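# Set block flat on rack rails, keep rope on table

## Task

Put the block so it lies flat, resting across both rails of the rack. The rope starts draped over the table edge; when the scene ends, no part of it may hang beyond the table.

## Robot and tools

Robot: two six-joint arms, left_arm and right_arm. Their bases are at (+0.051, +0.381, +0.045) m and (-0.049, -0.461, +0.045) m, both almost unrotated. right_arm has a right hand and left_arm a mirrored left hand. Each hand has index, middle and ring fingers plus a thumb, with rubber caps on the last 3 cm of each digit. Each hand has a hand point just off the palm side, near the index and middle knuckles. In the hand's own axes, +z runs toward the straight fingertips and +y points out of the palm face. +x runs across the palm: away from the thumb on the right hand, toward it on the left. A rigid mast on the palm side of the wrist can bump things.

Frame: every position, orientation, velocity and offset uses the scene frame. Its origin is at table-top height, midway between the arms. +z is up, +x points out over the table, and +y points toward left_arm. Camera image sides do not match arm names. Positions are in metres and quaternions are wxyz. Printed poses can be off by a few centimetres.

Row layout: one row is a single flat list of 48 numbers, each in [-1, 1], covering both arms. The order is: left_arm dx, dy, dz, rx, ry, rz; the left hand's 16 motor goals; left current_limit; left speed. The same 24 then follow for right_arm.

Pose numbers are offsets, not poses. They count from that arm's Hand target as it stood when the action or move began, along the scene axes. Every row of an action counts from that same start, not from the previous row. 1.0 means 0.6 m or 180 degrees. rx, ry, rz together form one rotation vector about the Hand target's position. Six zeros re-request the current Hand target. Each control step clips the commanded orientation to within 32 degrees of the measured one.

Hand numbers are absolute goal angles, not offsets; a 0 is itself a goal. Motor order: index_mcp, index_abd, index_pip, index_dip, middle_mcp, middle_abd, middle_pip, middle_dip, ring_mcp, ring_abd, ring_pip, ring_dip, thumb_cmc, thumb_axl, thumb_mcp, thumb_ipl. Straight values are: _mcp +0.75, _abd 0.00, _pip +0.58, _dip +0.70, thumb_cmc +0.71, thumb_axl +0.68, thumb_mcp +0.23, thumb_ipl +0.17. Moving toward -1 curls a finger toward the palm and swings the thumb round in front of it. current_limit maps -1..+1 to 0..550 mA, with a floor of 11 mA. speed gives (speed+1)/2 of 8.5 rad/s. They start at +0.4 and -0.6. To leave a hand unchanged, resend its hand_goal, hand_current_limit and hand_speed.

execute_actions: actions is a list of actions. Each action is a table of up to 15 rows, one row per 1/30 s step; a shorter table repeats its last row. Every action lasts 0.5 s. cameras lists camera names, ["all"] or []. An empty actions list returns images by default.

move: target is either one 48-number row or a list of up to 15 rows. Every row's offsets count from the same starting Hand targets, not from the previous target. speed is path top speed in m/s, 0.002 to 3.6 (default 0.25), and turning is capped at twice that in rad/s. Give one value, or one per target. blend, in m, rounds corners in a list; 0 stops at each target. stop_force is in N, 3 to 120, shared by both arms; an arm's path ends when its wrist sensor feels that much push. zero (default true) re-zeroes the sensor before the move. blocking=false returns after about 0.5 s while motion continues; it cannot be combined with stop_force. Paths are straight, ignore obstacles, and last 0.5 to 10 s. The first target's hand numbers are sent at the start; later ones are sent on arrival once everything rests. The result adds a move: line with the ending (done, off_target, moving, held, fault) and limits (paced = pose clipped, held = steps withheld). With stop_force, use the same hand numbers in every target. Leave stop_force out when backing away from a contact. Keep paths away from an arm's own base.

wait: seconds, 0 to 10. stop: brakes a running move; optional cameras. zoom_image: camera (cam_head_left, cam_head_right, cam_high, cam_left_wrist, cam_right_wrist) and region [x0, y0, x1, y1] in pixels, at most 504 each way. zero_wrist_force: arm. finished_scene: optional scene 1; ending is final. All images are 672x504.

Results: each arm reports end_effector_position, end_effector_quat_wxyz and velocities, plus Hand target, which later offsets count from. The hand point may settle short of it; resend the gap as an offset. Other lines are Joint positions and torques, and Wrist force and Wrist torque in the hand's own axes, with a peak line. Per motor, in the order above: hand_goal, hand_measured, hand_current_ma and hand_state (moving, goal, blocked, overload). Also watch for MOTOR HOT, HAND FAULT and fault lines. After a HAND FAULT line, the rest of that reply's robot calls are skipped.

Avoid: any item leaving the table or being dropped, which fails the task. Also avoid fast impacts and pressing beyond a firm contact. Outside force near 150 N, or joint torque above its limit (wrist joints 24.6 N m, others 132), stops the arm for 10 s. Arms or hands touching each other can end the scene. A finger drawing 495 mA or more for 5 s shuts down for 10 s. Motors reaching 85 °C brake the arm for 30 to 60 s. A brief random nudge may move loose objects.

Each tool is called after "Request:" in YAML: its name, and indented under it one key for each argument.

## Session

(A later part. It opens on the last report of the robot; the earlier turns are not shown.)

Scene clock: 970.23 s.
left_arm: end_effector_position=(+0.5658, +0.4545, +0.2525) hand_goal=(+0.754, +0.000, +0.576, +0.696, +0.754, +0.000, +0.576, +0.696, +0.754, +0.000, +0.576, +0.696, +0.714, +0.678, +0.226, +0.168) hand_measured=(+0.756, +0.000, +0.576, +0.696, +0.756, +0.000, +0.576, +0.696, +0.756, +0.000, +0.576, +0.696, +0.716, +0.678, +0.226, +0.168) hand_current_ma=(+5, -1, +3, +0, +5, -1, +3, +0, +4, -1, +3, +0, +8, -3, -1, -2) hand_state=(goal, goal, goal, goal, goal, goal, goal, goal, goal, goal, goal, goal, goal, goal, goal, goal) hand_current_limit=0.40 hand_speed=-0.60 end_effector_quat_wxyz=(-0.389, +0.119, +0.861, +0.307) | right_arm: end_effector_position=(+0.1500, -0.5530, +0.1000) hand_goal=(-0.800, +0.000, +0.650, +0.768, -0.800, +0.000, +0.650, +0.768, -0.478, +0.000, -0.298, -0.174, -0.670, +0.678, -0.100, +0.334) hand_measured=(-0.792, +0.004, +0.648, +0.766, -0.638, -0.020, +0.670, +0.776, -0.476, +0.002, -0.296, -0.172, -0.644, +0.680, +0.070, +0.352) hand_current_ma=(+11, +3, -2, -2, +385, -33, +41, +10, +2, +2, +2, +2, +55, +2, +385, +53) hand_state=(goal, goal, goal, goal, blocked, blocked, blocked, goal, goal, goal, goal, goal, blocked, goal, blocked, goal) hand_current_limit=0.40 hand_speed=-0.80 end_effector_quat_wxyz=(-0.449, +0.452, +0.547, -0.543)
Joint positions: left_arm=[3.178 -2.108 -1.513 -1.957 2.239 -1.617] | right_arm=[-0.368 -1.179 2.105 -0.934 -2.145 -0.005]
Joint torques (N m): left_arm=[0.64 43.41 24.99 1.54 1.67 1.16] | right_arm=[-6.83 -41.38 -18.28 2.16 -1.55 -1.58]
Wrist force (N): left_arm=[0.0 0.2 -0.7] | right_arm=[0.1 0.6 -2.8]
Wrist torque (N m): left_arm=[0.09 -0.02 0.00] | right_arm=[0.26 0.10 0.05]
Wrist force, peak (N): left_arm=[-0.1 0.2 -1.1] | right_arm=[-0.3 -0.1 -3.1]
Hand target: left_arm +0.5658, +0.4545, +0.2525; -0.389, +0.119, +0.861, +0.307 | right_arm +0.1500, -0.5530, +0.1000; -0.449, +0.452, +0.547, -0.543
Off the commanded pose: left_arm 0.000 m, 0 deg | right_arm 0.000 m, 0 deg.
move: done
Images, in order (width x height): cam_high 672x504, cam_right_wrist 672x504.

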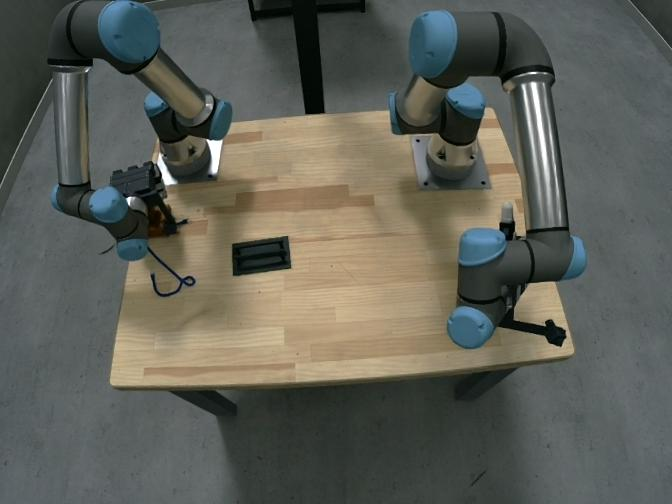

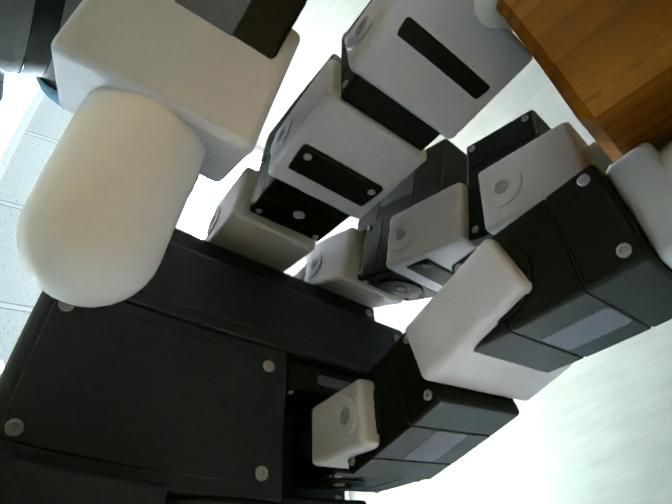

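Request:
move:
  target:
    - [0,0,0,0,0,0,0.754,0,0.576,0.696,0.754,0,0.576,0.696,0.754,0,0.576,0.696,0.714,0.678,0.226,0.168,0.4,-0.6,0,0,0,0,0,0,-0.45,-0.085,0.65,0.768,-0.45,0.085,0.65,0.768,-0.479,0,-0.299,-0.174,-0.671,0.678,0.28,0.333,0.4,-0.7]
    - [0,0,0,0,0,0,0.754,0,0.576,0.696,0.754,0,0.576,0.696,0.754,0,0.576,0.696,0.714,0.678,0.226,0.168,0.4,-0.6,0,0,0,0,0,0,-0.82,-0.085,0.65,0.768,-0.82,0.085,0.65,0.768,-0.479,0,-0.299,-0.174,-0.671,0.678,-0.1,0.333,0.5,-0.8]
  speed: 0.05
  cameras: ["cam_right_wrist"]

Scene clock: 981.47 s.
left_arm: end_effector_position=(+0.5658, +0.4545, +0.2525) hand_goal=(+0.754, +0.000, +0.576, +0.696, +0.754, +0.000, +0.576, +0.696, +0.754, +0.000, +0.576, +0.696, +0.714, +0.678, +0.226, +0.168) hand_measured=(+0.756, +0.000, +0.576, +0.696, +0.756, +0.000, +0.576, +0.696, +0.756, +0.000, +0.576, +0.696, +0.716, +0.678, +0.226, +0.168) hand_current_ma=(+5, -1, +3, +0, +5, -1, +3, +0, +4, -1, +3, +0, +8, -3, -1, -2) hand_state=(goal, goal, goal, goal, goal, goal, goal, goal, goal, goal, goal, goal, goal, goal, goal, goal) hand_current_limit=0.40 hand_speed=-0.60 end_effector_quat_wxyz=(-0.389, +0.119, +0.861, +0.307) | right_arm: end_effector_position=(+0.1500, -0.5530, +0.1000) hand_goal=(-0.820, -0.084, +0.650, +0.768, -0.820, +0.086, +0.650, +0.768, -0.478, +0.000, -0.298, -0.174, -0.670, +0.678, -0.100, +0.334) hand_measured=(-0.730, -0.060, +0.672, +0.778, -0.650, +0.076, +0.672, +0.778, -0.476, +0.002, -0.296, -0.172, -0.668, +0.674, +0.100, +0.350) hand_current_ma=(+314, +42, +46, +16, +412, -13, +46, +15, +2, +2, +2, +2, +3, -5, +412, +42) hand_state=(blocked, blocked, blocked, goal, blocked, goal, blocked, goal, goal, goal, goal, goal, goal, goal, blocked, goal) hand_current_limit=0.50 hand_speed=-0.80 end_effector_quat_wxyz=(-0.449, +0.452, +0.547, -0.543)
Joint positions: left_arm=[3.178 -2.108 -1.513 -1.957 2.239 -1.617] | right_arm=[-0.368 -1.179 2.105 -0.934 -2.145 -0.005]
Joint torques (N m): left_arm=[0.32 43.18 25.18 1.55 1.72 1.12] | right_arm=[-3.59 -36.43 -17.08 0.73 -1.49 -1.57]
Wrist force (N): left_arm=[0.3 0.2 -0.6] | right_arm=[-1.1 0.2 -2.5]
Wrist torque (N m): left_arm=[0.08 -0.05 0.03] | right_arm=[0.26 0.21 0.11]
Wrist force, peak (N): left_arm=[0.3 0.2 -1.0] | right_arm=[0.1 0.7 -2.9]
Hand target: left_arm +0.5658, +0.4545, +0.2525; -0.389, +0.119, +0.861, +0.307 | right_arm +0.1500, -0.5530, +0.1000; -0.449, +0.452, +0.547, -0.543
Off the commanded pose: left_arm 0.000 m, 0 deg | right_arm 0.000 m, 0 deg.
move: done
Images, in order (width x height): cam_right_wrist 672x504.

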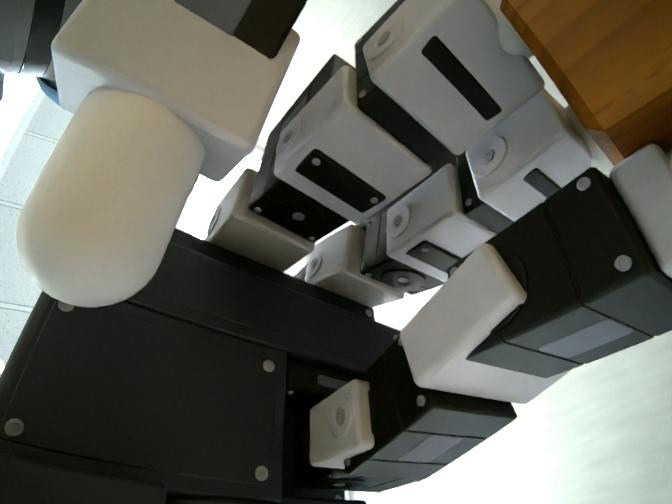

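Request:
move:
  target:
    - [0,0,0,0,0,0,0.754,0,0.576,0.696,0.754,0,0.576,0.696,0.754,0,0.576,0.696,0.714,0.678,0.226,0.168,0.4,-0.6,0,0,0,0,0,0,-0.5,-0.085,0.65,0.768,-0.5,0.085,0.65,0.768,-0.479,0,-0.299,-0.174,-0.671,0.678,0.25,0.333,0.4,-0.7]
    - [0,0,0,0,0,0,0.754,0,0.576,0.696,0.754,0,0.576,0.696,0.754,0,0.576,0.696,0.714,0.678,0.226,0.168,0.4,-0.6,-0.0015,0.0092,-0.003,0,0,0,-0.5,-0.085,0.65,0.768,-0.5,0.085,0.65,0.768,-0.479,0,-0.299,-0.174,-0.671,0.678,0.25,0.333,0.4,-0.7]
    - [0,0,0,0,0,0,0.754,0,0.576,0.696,0.754,0,0.576,0.696,0.754,0,0.576,0.696,0.714,0.678,0.226,0.168,0.4,-0.6,-0.0015,0.0092,-0.003,0,0,0,-0.82,-0.085,0.65,0.768,-0.82,0.085,0.65,0.768,-0.479,0,-0.299,-0.174,-0.671,0.678,-0.1,0.333,0.5,-0.8]
  speed: 0.05
  cameras: ["cam_right_wrist","cam_high"]

Request:
zoom_image:
  camera: "cam_high"
  region: [100, 160, 200, 240]

Scene clock: 990.60 s.
left_arm: end_effector_position=(+0.5658, +0.4545, +0.2525) hand_goal=(+0.754, +0.000, +0.576, +0.696, +0.754, +0.000, +0.576, +0.696, +0.754, +0.000, +0.576, +0.696, +0.714, +0.678, +0.226, +0.168) hand_measured=(+0.756, +0.000, +0.576, +0.696, +0.756, +0.000, +0.576, +0.696, +0.756, +0.000, +0.576, +0.696, +0.716, +0.678, +0.226, +0.168) hand_current_ma=(+5, -1, +3, +0, +5, -1, +3, +0, +4, -1, +3, +0, +8, -3, -1, -2) hand_state=(goal, goal, goal, goal, goal, goal, goal, goal, goal, goal, goal, goal, goal, goal, goal, goal) hand_current_limit=0.40 hand_speed=-0.60 end_effector_quat_wxyz=(-0.389, +0.119, +0.861, +0.307) | right_arm: end_effector_position=(+0.1491, -0.5475, +0.0982) hand_goal=(-0.820, -0.084, +0.650, +0.768, -0.820, +0.086, +0.650, +0.768, -0.478, +0.000, -0.298, -0.174, -0.670, +0.678, -0.100, +0.334) hand_measured=(-0.666, -0.074, +0.676, +0.778, -0.670, +0.084, +0.672, +0.778, -0.476, +0.002, -0.296, -0.172, -0.674, +0.672, +0.128, +0.350) hand_current_ma=(+412, +12, +56, +14, +413, -1, +45, +14, +2, +2, +2, +2, -5, -9, +413, +44) hand_state=(blocked, goal, blocked, goal, blocked, goal, blocked, goal, goal, goal, goal, goal, goal, goal, blocked, goal) hand_current_limit=0.50 hand_speed=-0.80 end_effector_quat_wxyz=(-0.449, +0.452, +0.547, -0.543)
Joint positions: left_arm=[3.178 -2.108 -1.513 -1.957 2.239 -1.617] | right_arm=[-0.356 -1.177 2.11 -0.941 -2.133 -0.005]
Joint torques (N m): left_arm=[0.31 43.07 25.17 1.49 1.62 1.17] | right_arm=[-9.56 -30.33 -18.38 2.62 -1.7 1.87]
Wrist force (N): left_arm=[-0.1 0.1 -0.9] | right_arm=[-1.1 0.8 -2.5]
Wrist torque (N m): left_arm=[0.08 -0.01 -0.01] | right_arm=[0.26 0.22 0.07]
Wrist force, peak (N): left_arm=[0.5 0.2 -0.9] | right_arm=[-0.9 -0.7 -3.0]
Hand target: left_arm +0.5658, +0.4545, +0.2525; -0.389, +0.119, +0.861, +0.307 | right_arm +0.1491, -0.5475, +0.0982; -0.449, +0.452, +0.547, -0.543
Off the commanded pose: left_arm 0.000 m, 0 deg | right_arm 0.000 m, 0 deg.
move: done
Images, in order (width x height): cam_high 672x504, cam_right_wrist 672x504.

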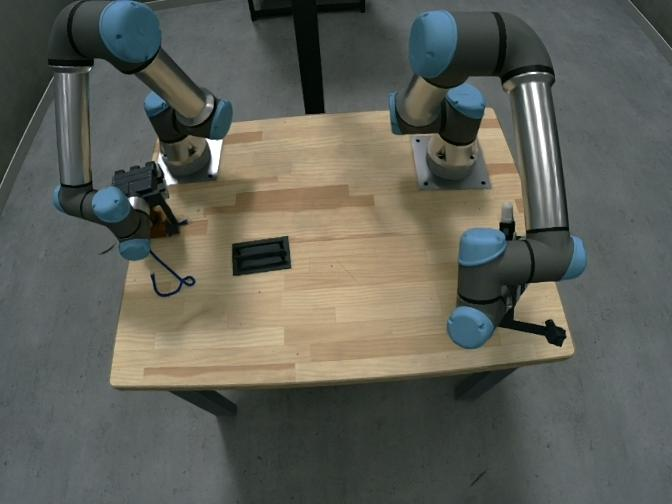

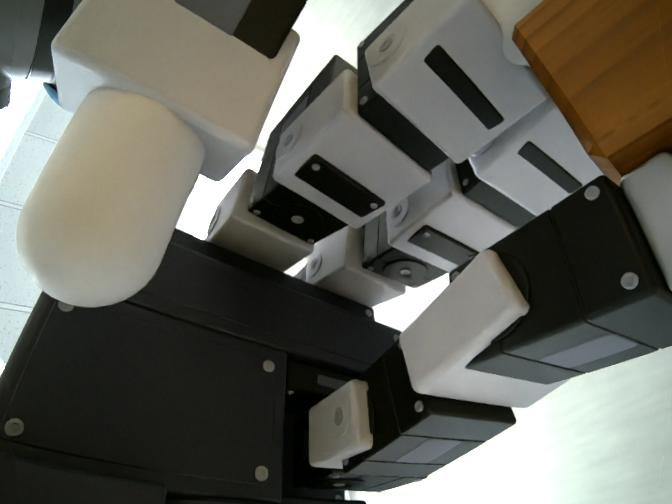

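Scaled by 5.040 from the camera's 672x504 image, which has a finer 960x720 frame.

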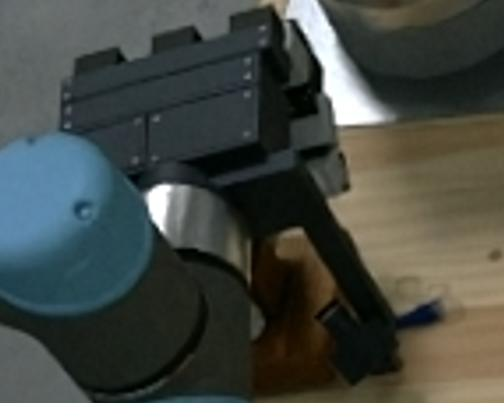

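Request:
move:
  target:
    - [0,0,0,0,0,0,0.754,0,0.576,0.696,0.754,0,0.576,0.696,0.754,0,0.576,0.696,0.714,0.678,0.226,0.168,0.4,-0.6,0,0,0,0,0,0,-0.85,-0.085,0.65,0.768,-0.85,0.085,0.65,0.768,-0.479,0,-0.299,-0.174,-0.671,0.678,-0.15,0.235,0.65,-0.8]
    - [0,0,0,0,0,0,0.754,0,0.576,0.696,0.754,0,0.576,0.696,0.754,0,0.576,0.696,0.714,0.678,0.226,0.168,0.4,-0.6,0,0,0.025,0,0,0,-0.85,-0.085,0.65,0.768,-0.85,0.085,0.65,0.768,-0.479,0,-0.299,-0.174,-0.671,0.678,-0.15,0.235,0.65,-0.8]
  speed: 0.03
  cameras: ["cam_right_wrist","cam_high"]

Request:
zoom_image:
  camera: "cam_high"
  region: [100, 160, 200, 240]

Scene clock: 1002.37 s.
left_arm: end_effector_position=(+0.5658, +0.4545, +0.2525) hand_goal=(+0.754, +0.000, +0.576, +0.696, +0.754, +0.000, +0.576, +0.696, +0.754, +0.000, +0.576, +0.696, +0.714, +0.678, +0.226, +0.168) hand_measured=(+0.756, +0.000, +0.576, +0.696, +0.756, +0.000, +0.576, +0.696, +0.756, +0.000, +0.576, +0.696, +0.716, +0.678, +0.226, +0.168) hand_current_ma=(+5, -1, +3, +0, +5, -1, +3, +0, +4, -1, +3, +0, +8, -3, -1, -2) hand_state=(goal, goal, goal, goal, goal, goal, goal, goal, goal, goal, goal, goal, goal, goal, goal, goal) hand_current_limit=0.40 hand_speed=-0.60 end_effector_quat_wxyz=(-0.389, +0.119, +0.861, +0.307) | right_arm: end_effector_position=(+0.1492, -0.5475, +0.1133) hand_goal=(-0.850, -0.084, +0.650, +0.768, -0.850, +0.086, +0.650, +0.768, -0.478, +0.000, -0.298, -0.174, -0.670, +0.678, -0.150, +0.236) hand_measured=(-0.668, -0.074, +0.684, +0.780, -0.672, +0.086, +0.682, +0.782, -0.476, +0.002, -0.296, -0.172, -0.676, +0.672, +0.128, +0.320) hand_current_ma=(+454, +14, +79, +19, +454, +0, +71, +23, +2, +2, +2, +2, -6, -12, +454, +386) hand_state=(blocked, goal, blocked, goal, blocked, goal, blocked, goal, goal, goal, goal, goal, goal, goal, blocked, blocked) hand_current_limit=0.65 hand_speed=-0.80 end_effector_quat_wxyz=(-0.449, +0.452, +0.547, -0.543) end_effector_velocity=(+0.001, +0.000, -0.002) end_effector_angular_velocity=(-0.001, -0.002, -0.003)
Joint positions: left_arm=[3.178 -2.108 -1.513 -1.957 2.239 -1.617] | right_arm=[-0.356 -1.209 2.1 -0.899 -2.133 -0.005]
Joint velocities: left_arm=[within noise] | right_arm=[-0.001 0.004 0 -0.007 0.002 0]
Joint torques (N m): left_arm=[0.51 43.41 24.86 1.57 1.72 1.21] | right_arm=[-8.92 -21.1 -6.34 -0.07 -1.93 -1]
Wrist force (N): left_arm=[0.1 0.4 -0.6] | right_arm=[-0.1 2.6 -2.8]
Wrist torque (N m): left_arm=[0.11 -0.04 0.01] | right_arm=[0.44 0.13 0.12]
Wrist force, peak (N): left_arm=[0.0 0.3 -1.1] | right_arm=[-0.3 3.0 -2.8]
Hand target: left_arm +0.5658, +0.4545, +0.2525; -0.389, +0.119, +0.861, +0.307 | right_arm +0.1491, -0.5475, +0.1132; -0.449, +0.452, +0.547, -0.543
Off the commanded pose: left_arm 0.000 m, 0 deg | right_arm 0.000 m, 0 deg.
move: done
Images, in order (width x height): cam_high 672x504, cam_right_wrist 672x504.

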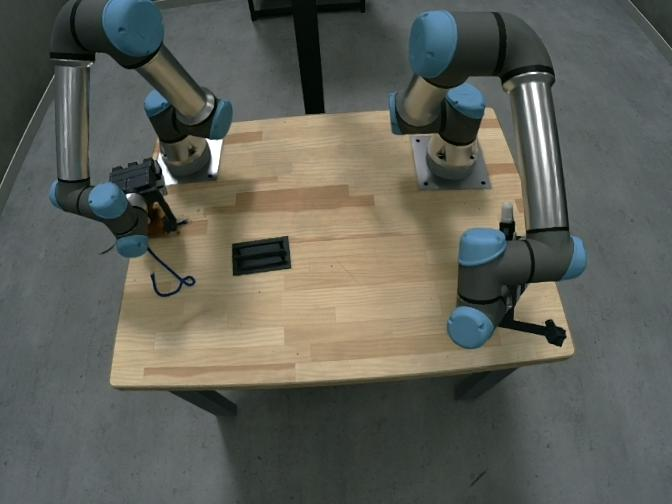

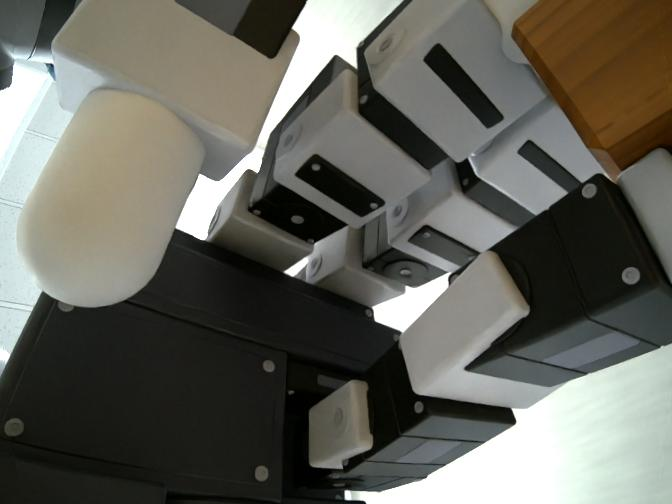

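Scaled by 5.040 from the camera's 672x504 image, which has a finer 960x720 frame.

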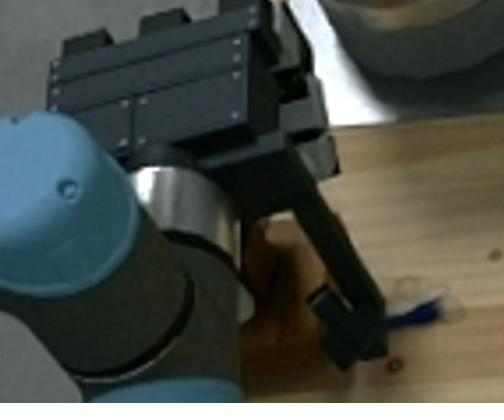

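Request:
move:
  target: [0,0,0,0,0,0,0.754,0,0.576,0.696,0.754,0,0.576,0.696,0.754,0,0.576,0.696,0.714,0.678,0.226,0.168,0.4,-0.6,0,0,0.16,0,0,0,-0.85,-0.085,0.65,0.768,-0.85,0.085,0.65,0.768,-0.479,0,-0.299,-0.174,-0.671,0.678,-0.15,0.235,0.65,-0.8]
  speed: 0.08
  cameras: ["all"]

Request:
zoom_image:
  camera: "cam_high"
  region: [100, 160, 240, 300]

Request:
zoom_image:
  camera: "cam_high"
  region: [225, 228, 300, 282]

Request:
zoom_image:
  camera: "cam_head_left"
  region: [355, 285, 410, 323]

Request:
zoom_image:
  camera: "cam_head_right"
  region: [365, 285, 420, 323]

Scene clock: 1014.73 s.
left_arm: end_effector_position=(+0.5658, +0.4545, +0.2525) hand_goal=(+0.754, +0.000, +0.576, +0.696, +0.754, +0.000, +0.576, +0.696, +0.754, +0.000, +0.576, +0.696, +0.714, +0.678, +0.226, +0.168) hand_measured=(+0.756, +0.000, +0.576, +0.696, +0.756, +0.000, +0.576, +0.696, +0.756, +0.000, +0.576, +0.696, +0.716, +0.678, +0.226, +0.168) hand_current_ma=(+5, -1, +3, +0, +5, -1, +3, +0, +4, -1, +3, +0, +8, -3, -1, -2) hand_state=(goal, goal, goal, goal, goal, goal, goal, goal, goal, goal, goal, goal, goal, goal, goal, goal) hand_current_limit=0.40 hand_speed=-0.60 end_effector_quat_wxyz=(-0.389, +0.119, +0.861, +0.307) | right_arm: end_effector_position=(+0.1491, -0.5475, +0.2091) hand_goal=(-0.850, -0.084, +0.650, +0.768, -0.850, +0.086, +0.650, +0.768, -0.478, +0.000, -0.298, -0.174, -0.670, +0.678, -0.150, +0.236) hand_measured=(-0.668, -0.074, +0.684, +0.780, -0.672, +0.086, +0.682, +0.782, -0.476, +0.002, -0.296, -0.172, -0.676, +0.672, +0.128, +0.320) hand_current_ma=(+454, +14, +80, +19, +454, +0, +71, +23, +2, +2, +2, +2, -6, -12, +454, +386) hand_state=(blocked, goal, blocked, goal, blocked, goal, blocked, goal, goal, goal, goal, goal, goal, goal, blocked, blocked) hand_current_limit=0.65 hand_speed=-0.80 end_effector_quat_wxyz=(-0.449, +0.452, +0.547, -0.543)
Joint positions: left_arm=[3.178 -2.108 -1.513 -1.957 2.239 -1.617] | right_arm=[-0.356 -1.385 2.009 -0.632 -2.133 -0.005]
Joint torques (N m): left_arm=[0 43.75 25.08 1.5 1.78 1.19] | right_arm=[-6.97 -20.63 -10.86 2.35 -1.77 -1.14]
Wrist force (N): left_arm=[0.1 0.1 -0.9] | right_arm=[-0.3 2.8 -2.9]
Wrist torque (N m): left_arm=[0.09 -0.04 0.01] | right_arm=[0.46 0.14 0.13]
Wrist force, peak (N): left_arm=[0.4 0.2 -1.0] | right_arm=[-0.3 4.0 -2.8]
Hand target: left_arm +0.5658, +0.4545, +0.2525; -0.389, +0.119, +0.861, +0.307 | right_arm +0.1491, -0.5475, +0.2092; -0.449, +0.452, +0.547, -0.543
Off the commanded pose: left_arm 0.000 m, 0 deg | right_arm 0.000 m, 0 deg.
move: done

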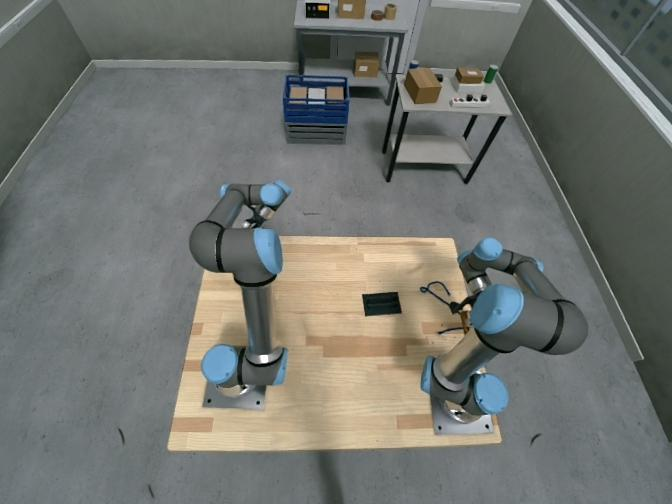

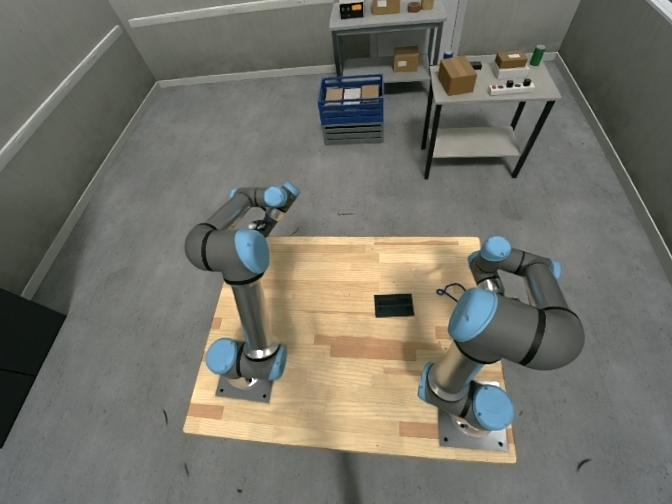

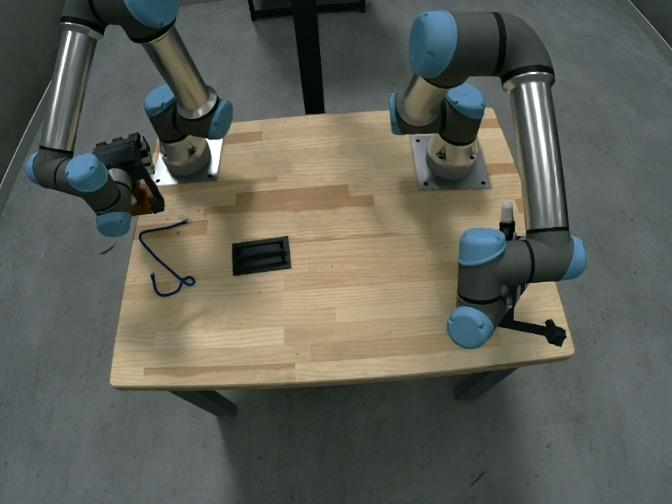

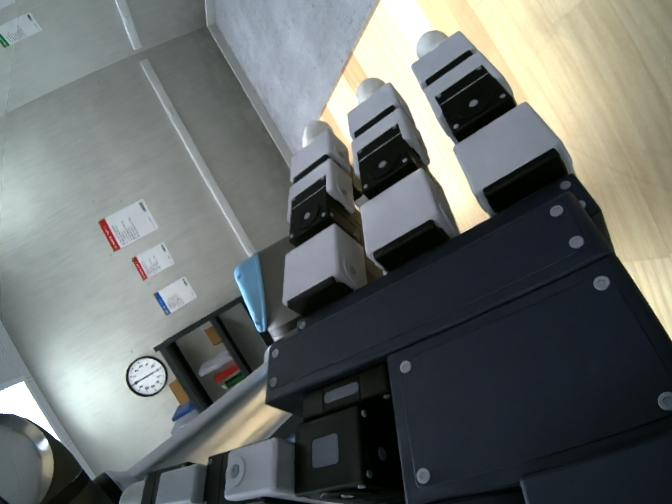

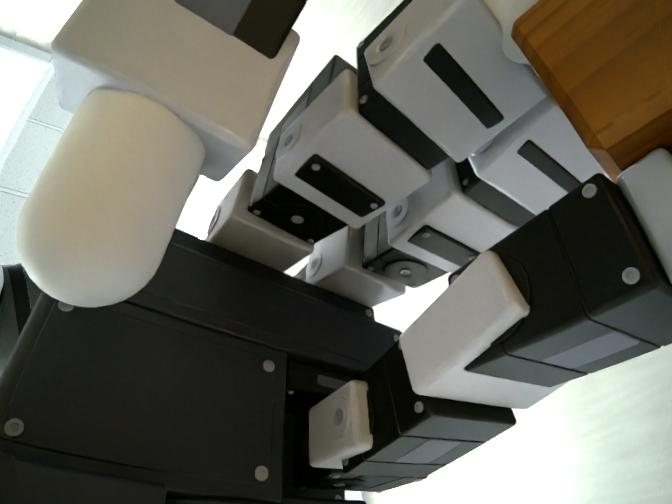

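Scaled by 3.600 from the camera's 672x504 image, which has a finer 960x720 frame.

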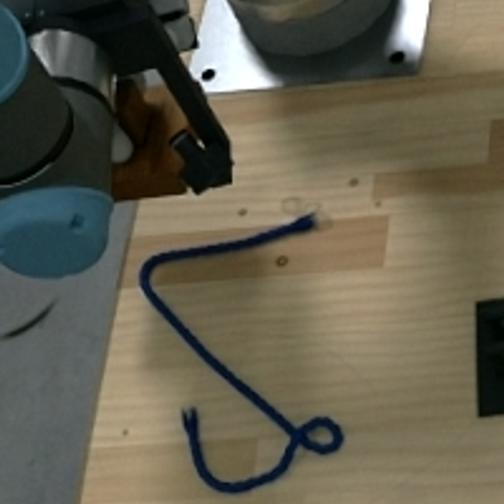

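Scaled by 6.720 from the camera's 672x504 image, which has a finer 960x720 frame.

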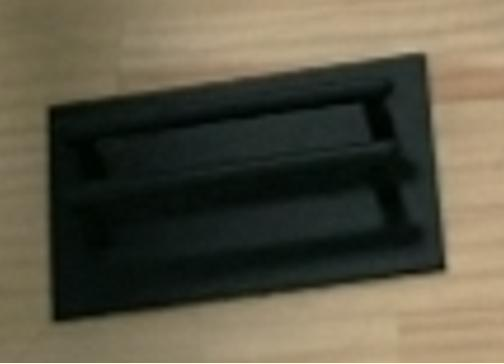

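Scaled by 9.164 from the camera's 672x504 image, which has a finer 960x720 frame.

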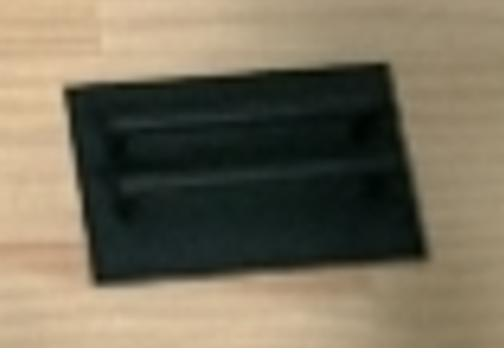

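Scaled by 9.164 from the camera's 672x504 image, which has a finer 960x720 frame.

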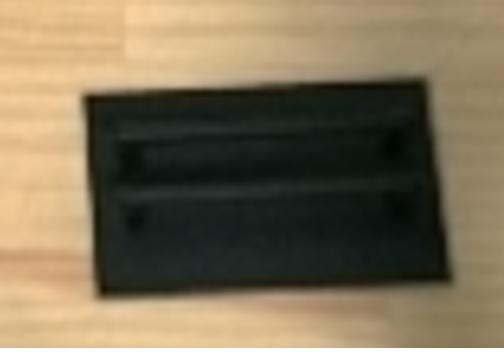

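Request:
move:
  target: [0,0,0,0,0,0,0.754,0,0.576,0.696,0.754,0,0.576,0.696,0.754,0,0.576,0.696,0.714,0.678,0.226,0.168,0.4,-0.6,0.2265,0.5667,0.018,0,0,-0.0333,-0.85,-0.085,0.65,0.768,-0.85,0.085,0.65,0.768,-0.479,0,-0.299,-0.174,-0.671,0.678,-0.15,0.235,0.65,-0.8]
  speed: 0.14
  cameras: ["cam_high","cam_head_left","cam_head_right","cam_right_wrist"]

Request:
zoom_image:
  camera: "cam_high"
  region: [200, 180, 340, 300]

Request:
zoom_image:
  camera: "cam_head_left"
  region: [330, 240, 450, 340]

Request:
zoom_image:
  camera: "cam_head_right"
  region: [340, 240, 460, 340]

Scene clock: 1043.73 s.
left_arm: end_effector_position=(+0.5658, +0.4545, +0.2525) hand_goal=(+0.754, +0.000, +0.576, +0.696, +0.754, +0.000, +0.576, +0.696, +0.754, +0.000, +0.576, +0.696, +0.714, +0.678, +0.226, +0.168) hand_measured=(+0.756, +0.000, +0.576, +0.696, +0.756, +0.000, +0.576, +0.696, +0.756, +0.000, +0.576, +0.696, +0.716, +0.678, +0.226, +0.168) hand_current_ma=(+5, -1, +3, +0, +5, -1, +3, +0, +4, -1, +3, +0, +8, -3, -1, -2) hand_state=(goal, goal, goal, goal, goal, goal, goal, goal, goal, goal, goal, goal, goal, goal, goal, goal) hand_current_limit=0.40 hand_speed=-0.60 end_effector_quat_wxyz=(-0.389, +0.119, +0.861, +0.307) | right_arm: end_effector_position=(+0.2850, -0.2075, +0.2199) hand_goal=(-0.850, -0.084, +0.650, +0.768, -0.850, +0.086, +0.650, +0.768, -0.478, +0.000, -0.298, -0.174, -0.670, +0.678, -0.150, +0.236) hand_measured=(-0.668, -0.074, +0.684, +0.780, -0.672, +0.086, +0.682, +0.782, -0.476, +0.002, -0.296, -0.172, -0.674, +0.672, +0.128, +0.320) hand_current_ma=(+454, +14, +81, +19, +454, +0, +71, +24, +2, +2, +2, +2, -6, -12, +454, +384) hand_state=(blocked, goal, blocked, goal, blocked, goal, blocked, goal, goal, goal, goal, goal, goal, goal, blocked, blocked) hand_current_limit=0.65 hand_speed=-0.80 end_effector_quat_wxyz=(+0.477, -0.480, -0.523, +0.519)
Joint positions: left_arm=[3.178 -2.108 -1.513 -1.957 2.239 -1.617] | right_arm=[0.291 -0.932 1.303 -0.378 -1.382 0.001]
Joint torques (N m): left_arm=[0.15 43.69 25.13 1.56 1.61 1.19] | right_arm=[2.13 -47.93 -23.73 1.87 0.49 1.77]
Wrist force (N): left_arm=[0.1 0.2 -0.7] | right_arm=[0.1 2.7 -2.6]
Wrist torque (N m): left_arm=[0.09 -0.03 0.01] | right_arm=[0.44 0.11 0.06]
Wrist force, peak (N): left_arm=[0.2 0.5 -1.0] | right_arm=[1.4 2.7 -3.4]
Hand target: left_arm +0.5658, +0.4545, +0.2525; -0.389, +0.119, +0.861, +0.307 | right_arm +0.2850, -0.2074, +0.2200; +0.477, -0.480, -0.523, +0.519
Off the commanded pose: left_arm 0.000 m, 0 deg | right_arm 0.000 m, 0 deg.
move: done
Images, in order (width x height): cam_head_left 672x504, cam_head_right 672x504, cam_high 672x504, cam_right_wrist 672x504.

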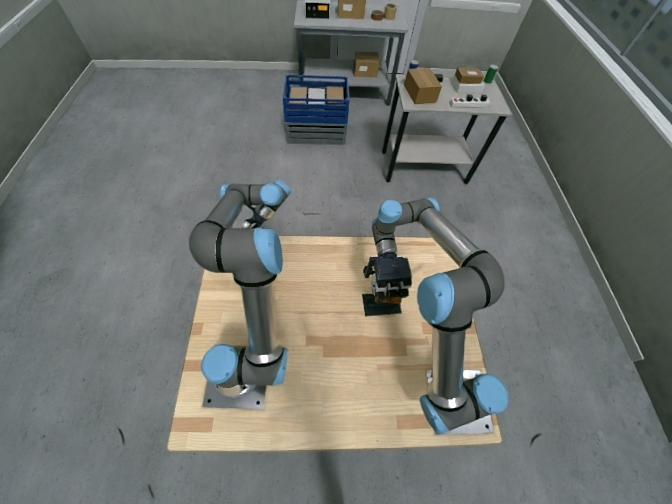

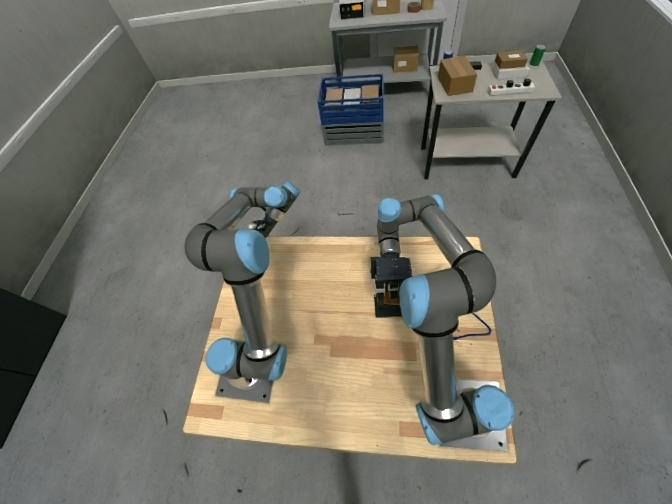

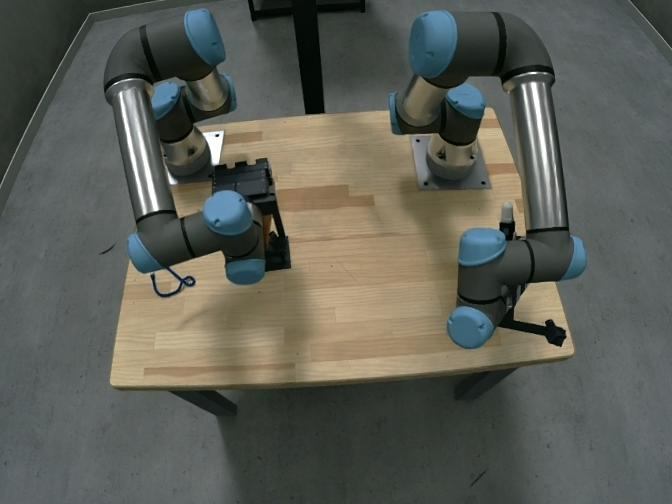

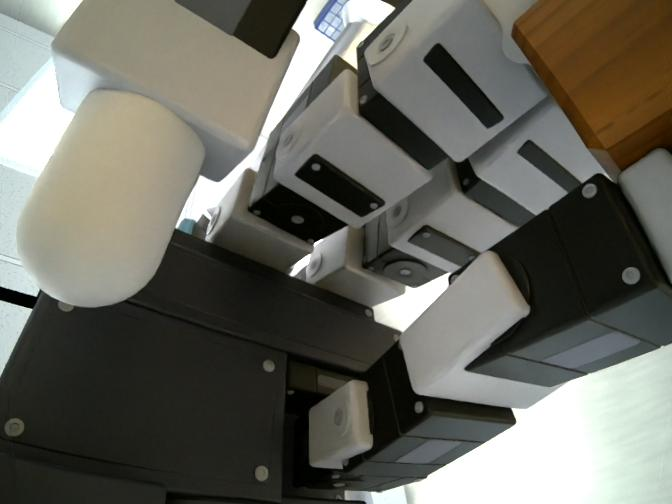

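Scaled by 3.600 from the camera's 672x504 image, which has a finer 960x720 frame.

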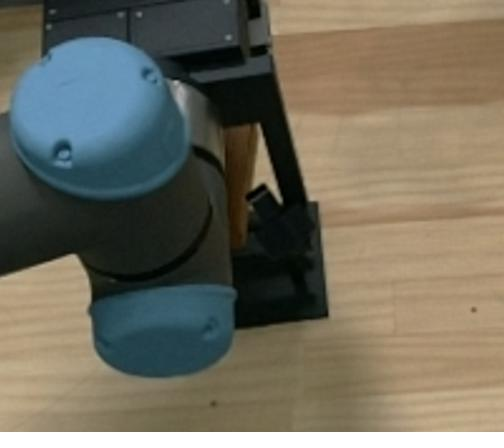

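Scaled by 4.200 from the camera's 672x504 image, which has a finer 960x720 frame.

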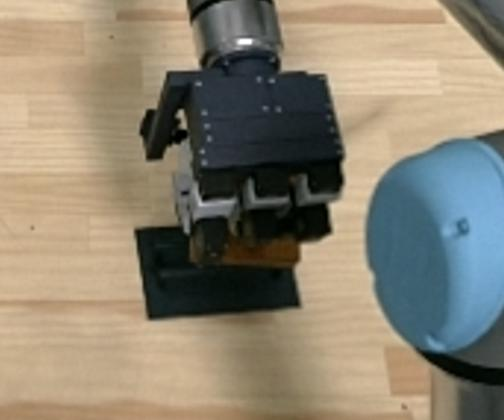

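Scaled by 4.200 from the camera's 672x504 image, which has a finer 960x720 frame.

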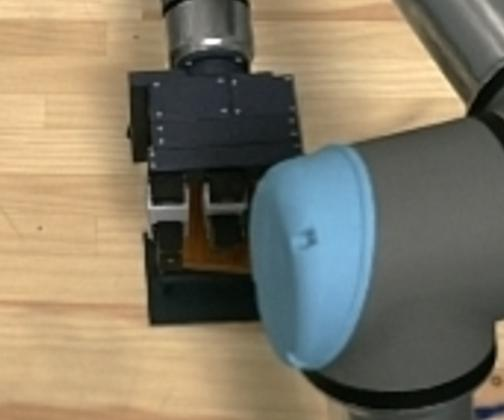

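Request:
zoom_image:
  camera: "cam_high"
  region: [245, 200, 300, 275]

Request:
zoom_image:
  camera: "cam_head_left"
  region: [355, 275, 415, 320]

Request:
zoom_image:
  camera: "cam_head_right"
  region: [365, 270, 425, 320]

Scaled by 6.720 from the camera's 672x504 image, which has a finer 960x720 frame.

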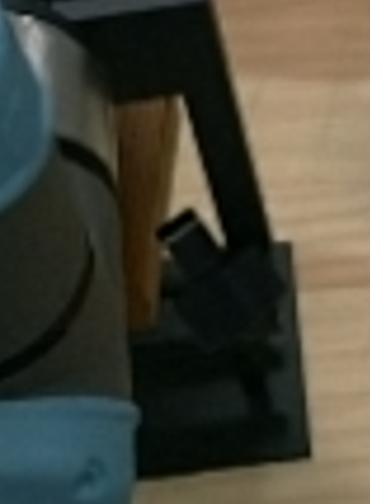

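Scaled by 8.400 from the camera's 672x504 image, which has a finer 960x720 frame.

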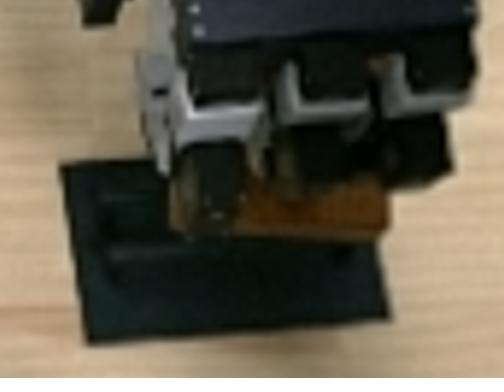

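Scaled by 8.400 from the camera's 672x504 image, which has a finer 960x720 frame.

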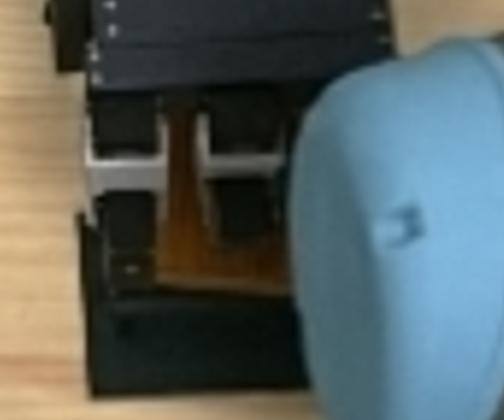

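Request:
move:
  target: [0,0,0,0,0,0,0.754,0,0.576,0.696,0.754,0,0.576,0.696,0.754,0,0.576,0.696,0.714,0.678,0.226,0.168,0.4,-0.6,0,0,-0.11,0,0,0,-0.85,-0.085,0.65,0.768,-0.85,0.085,0.65,0.768,-0.479,0,-0.299,-0.174,-0.671,0.678,-0.15,0.235,0.65,-0.8]
  speed: 0.05
  stop_force: 5
  cameras: ["cam_high","cam_head_left","cam_head_right"]

Request:
zoom_image:
  camera: "cam_high"
  region: [225, 200, 305, 285]

Request:
zoom_image:
  camera: "cam_head_left"
  region: [355, 275, 415, 320]

Request:
zoom_image:
  camera: "cam_head_right"
  region: [365, 270, 425, 320]

Scene clock: 1056.67 s.
left_arm: end_effector_position=(+0.5658, +0.4545, +0.2525) hand_goal=(+0.754, +0.000, +0.576, +0.696, +0.754, +0.000, +0.576, +0.696, +0.754, +0.000, +0.576, +0.696, +0.714, +0.678, +0.226, +0.168) hand_measured=(+0.756, +0.000, +0.576, +0.696, +0.756, +0.000, +0.576, +0.696, +0.756, +0.000, +0.576, +0.696, +0.716, +0.678, +0.226, +0.168) hand_current_ma=(+5, -1, +3, +0, +5, -1, +3, +0, +4, -1, +3, +0, +8, -3, -1, -2) hand_state=(goal, goal, goal, goal, goal, goal, goal, goal, goal, goal, goal, goal, goal, goal, goal, goal) hand_current_limit=0.40 hand_speed=-0.60 end_effector_quat_wxyz=(-0.389, +0.119, +0.861, +0.307) | right_arm: end_effector_position=(+0.2850, -0.2074, +0.1540) hand_goal=(-0.850, -0.084, +0.650, +0.768, -0.850, +0.086, +0.650, +0.768, -0.478, +0.000, -0.298, -0.174, -0.670, +0.678, -0.150, +0.236) hand_measured=(-0.668, -0.074, +0.684, +0.780, -0.672, +0.086, +0.682, +0.782, -0.476, +0.002, -0.296, -0.172, -0.674, +0.672, +0.128, +0.320) hand_current_ma=(+454, +14, +81, +19, +454, +0, +71, +24, +2, +2, +2, +2, -6, -12, +454, +384) hand_state=(blocked, goal, blocked, goal, blocked, goal, blocked, goal, goal, goal, goal, goal, goal, goal, blocked, blocked) hand_current_limit=0.65 hand_speed=-0.80 end_effector_quat_wxyz=(+0.477, -0.480, -0.522, +0.519)
Joint positions: left_arm=[3.178 -2.108 -1.513 -1.957 2.239 -1.617] | right_arm=[0.291 -0.865 1.371 -0.513 -1.381 0.001]
Joint torques (N m): left_arm=[0.36 43.92 25.32 1.59 1.72 1.14] | right_arm=[2.18 -61.11 -24.71 1.25 0.83 -0.93]
Wrist force (N): left_arm=[0.2 0.3 -0.7] | right_arm=[-0.2 2.7 -2.7]
Wrist torque (N m): left_arm=[0.11 -0.04 0.01] | right_arm=[0.44 0.15 0.02]
Wrist force, peak (N): left_arm=[0.2 0.5 -1.0] | right_arm=[-0.2 3.7 -2.9]
Hand target: left_arm +0.5658, +0.4545, +0.2525; -0.389, +0.119, +0.861, +0.307 | right_arm +0.2850, -0.2074, +0.1540; +0.477, -0.480, -0.523, +0.519
Off the commanded pose: left_arm 0.000 m, 0 deg | right_arm 0.000 m, 0 deg.
move: done
Images, in order (width x height): cam_head_left 672x504, cam_head_right 672x504, cam_high 672x504.

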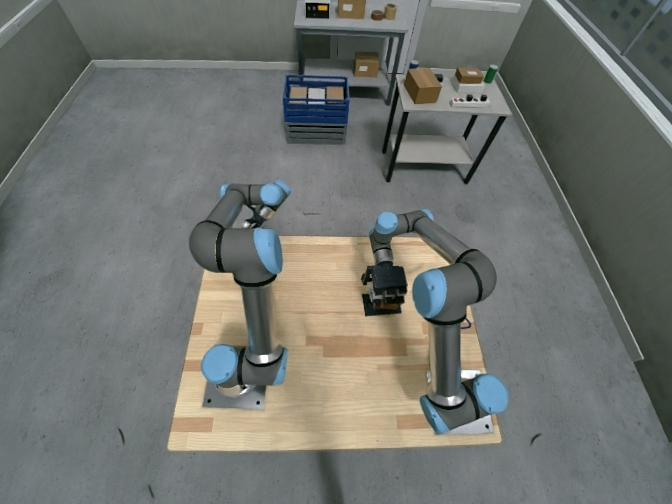

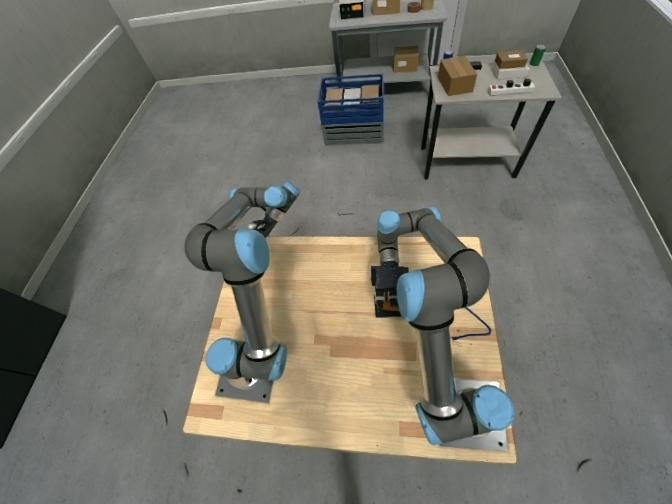

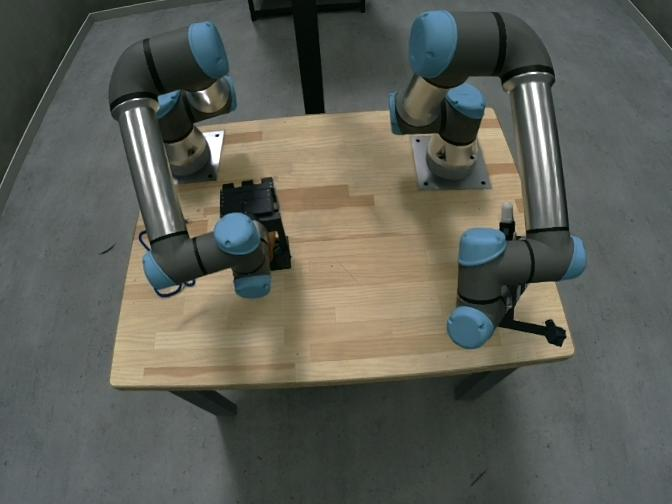

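Scaled by 5.929 from the camera's 672x504 image, which has a finer 960x720 frame.

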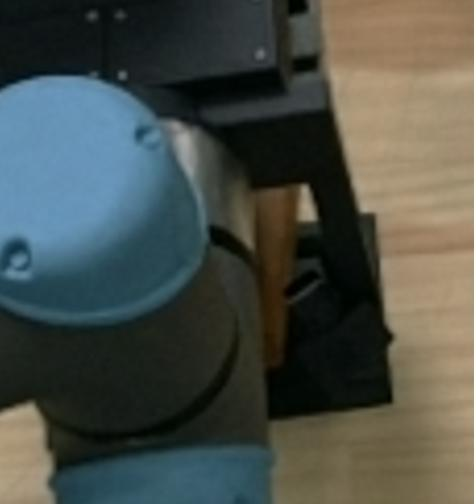

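Scaled by 8.400 from the camera's 672x504 image, which has a finer 960x720 frame.

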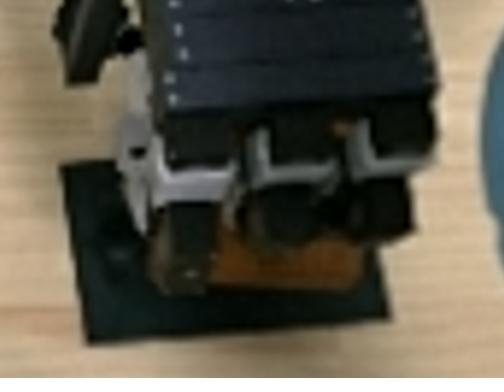

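Scaled by 8.400 from the camera's 672x504 image, which has a finer 960x720 frame.

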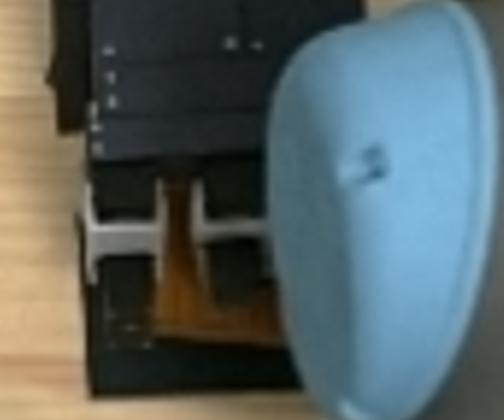

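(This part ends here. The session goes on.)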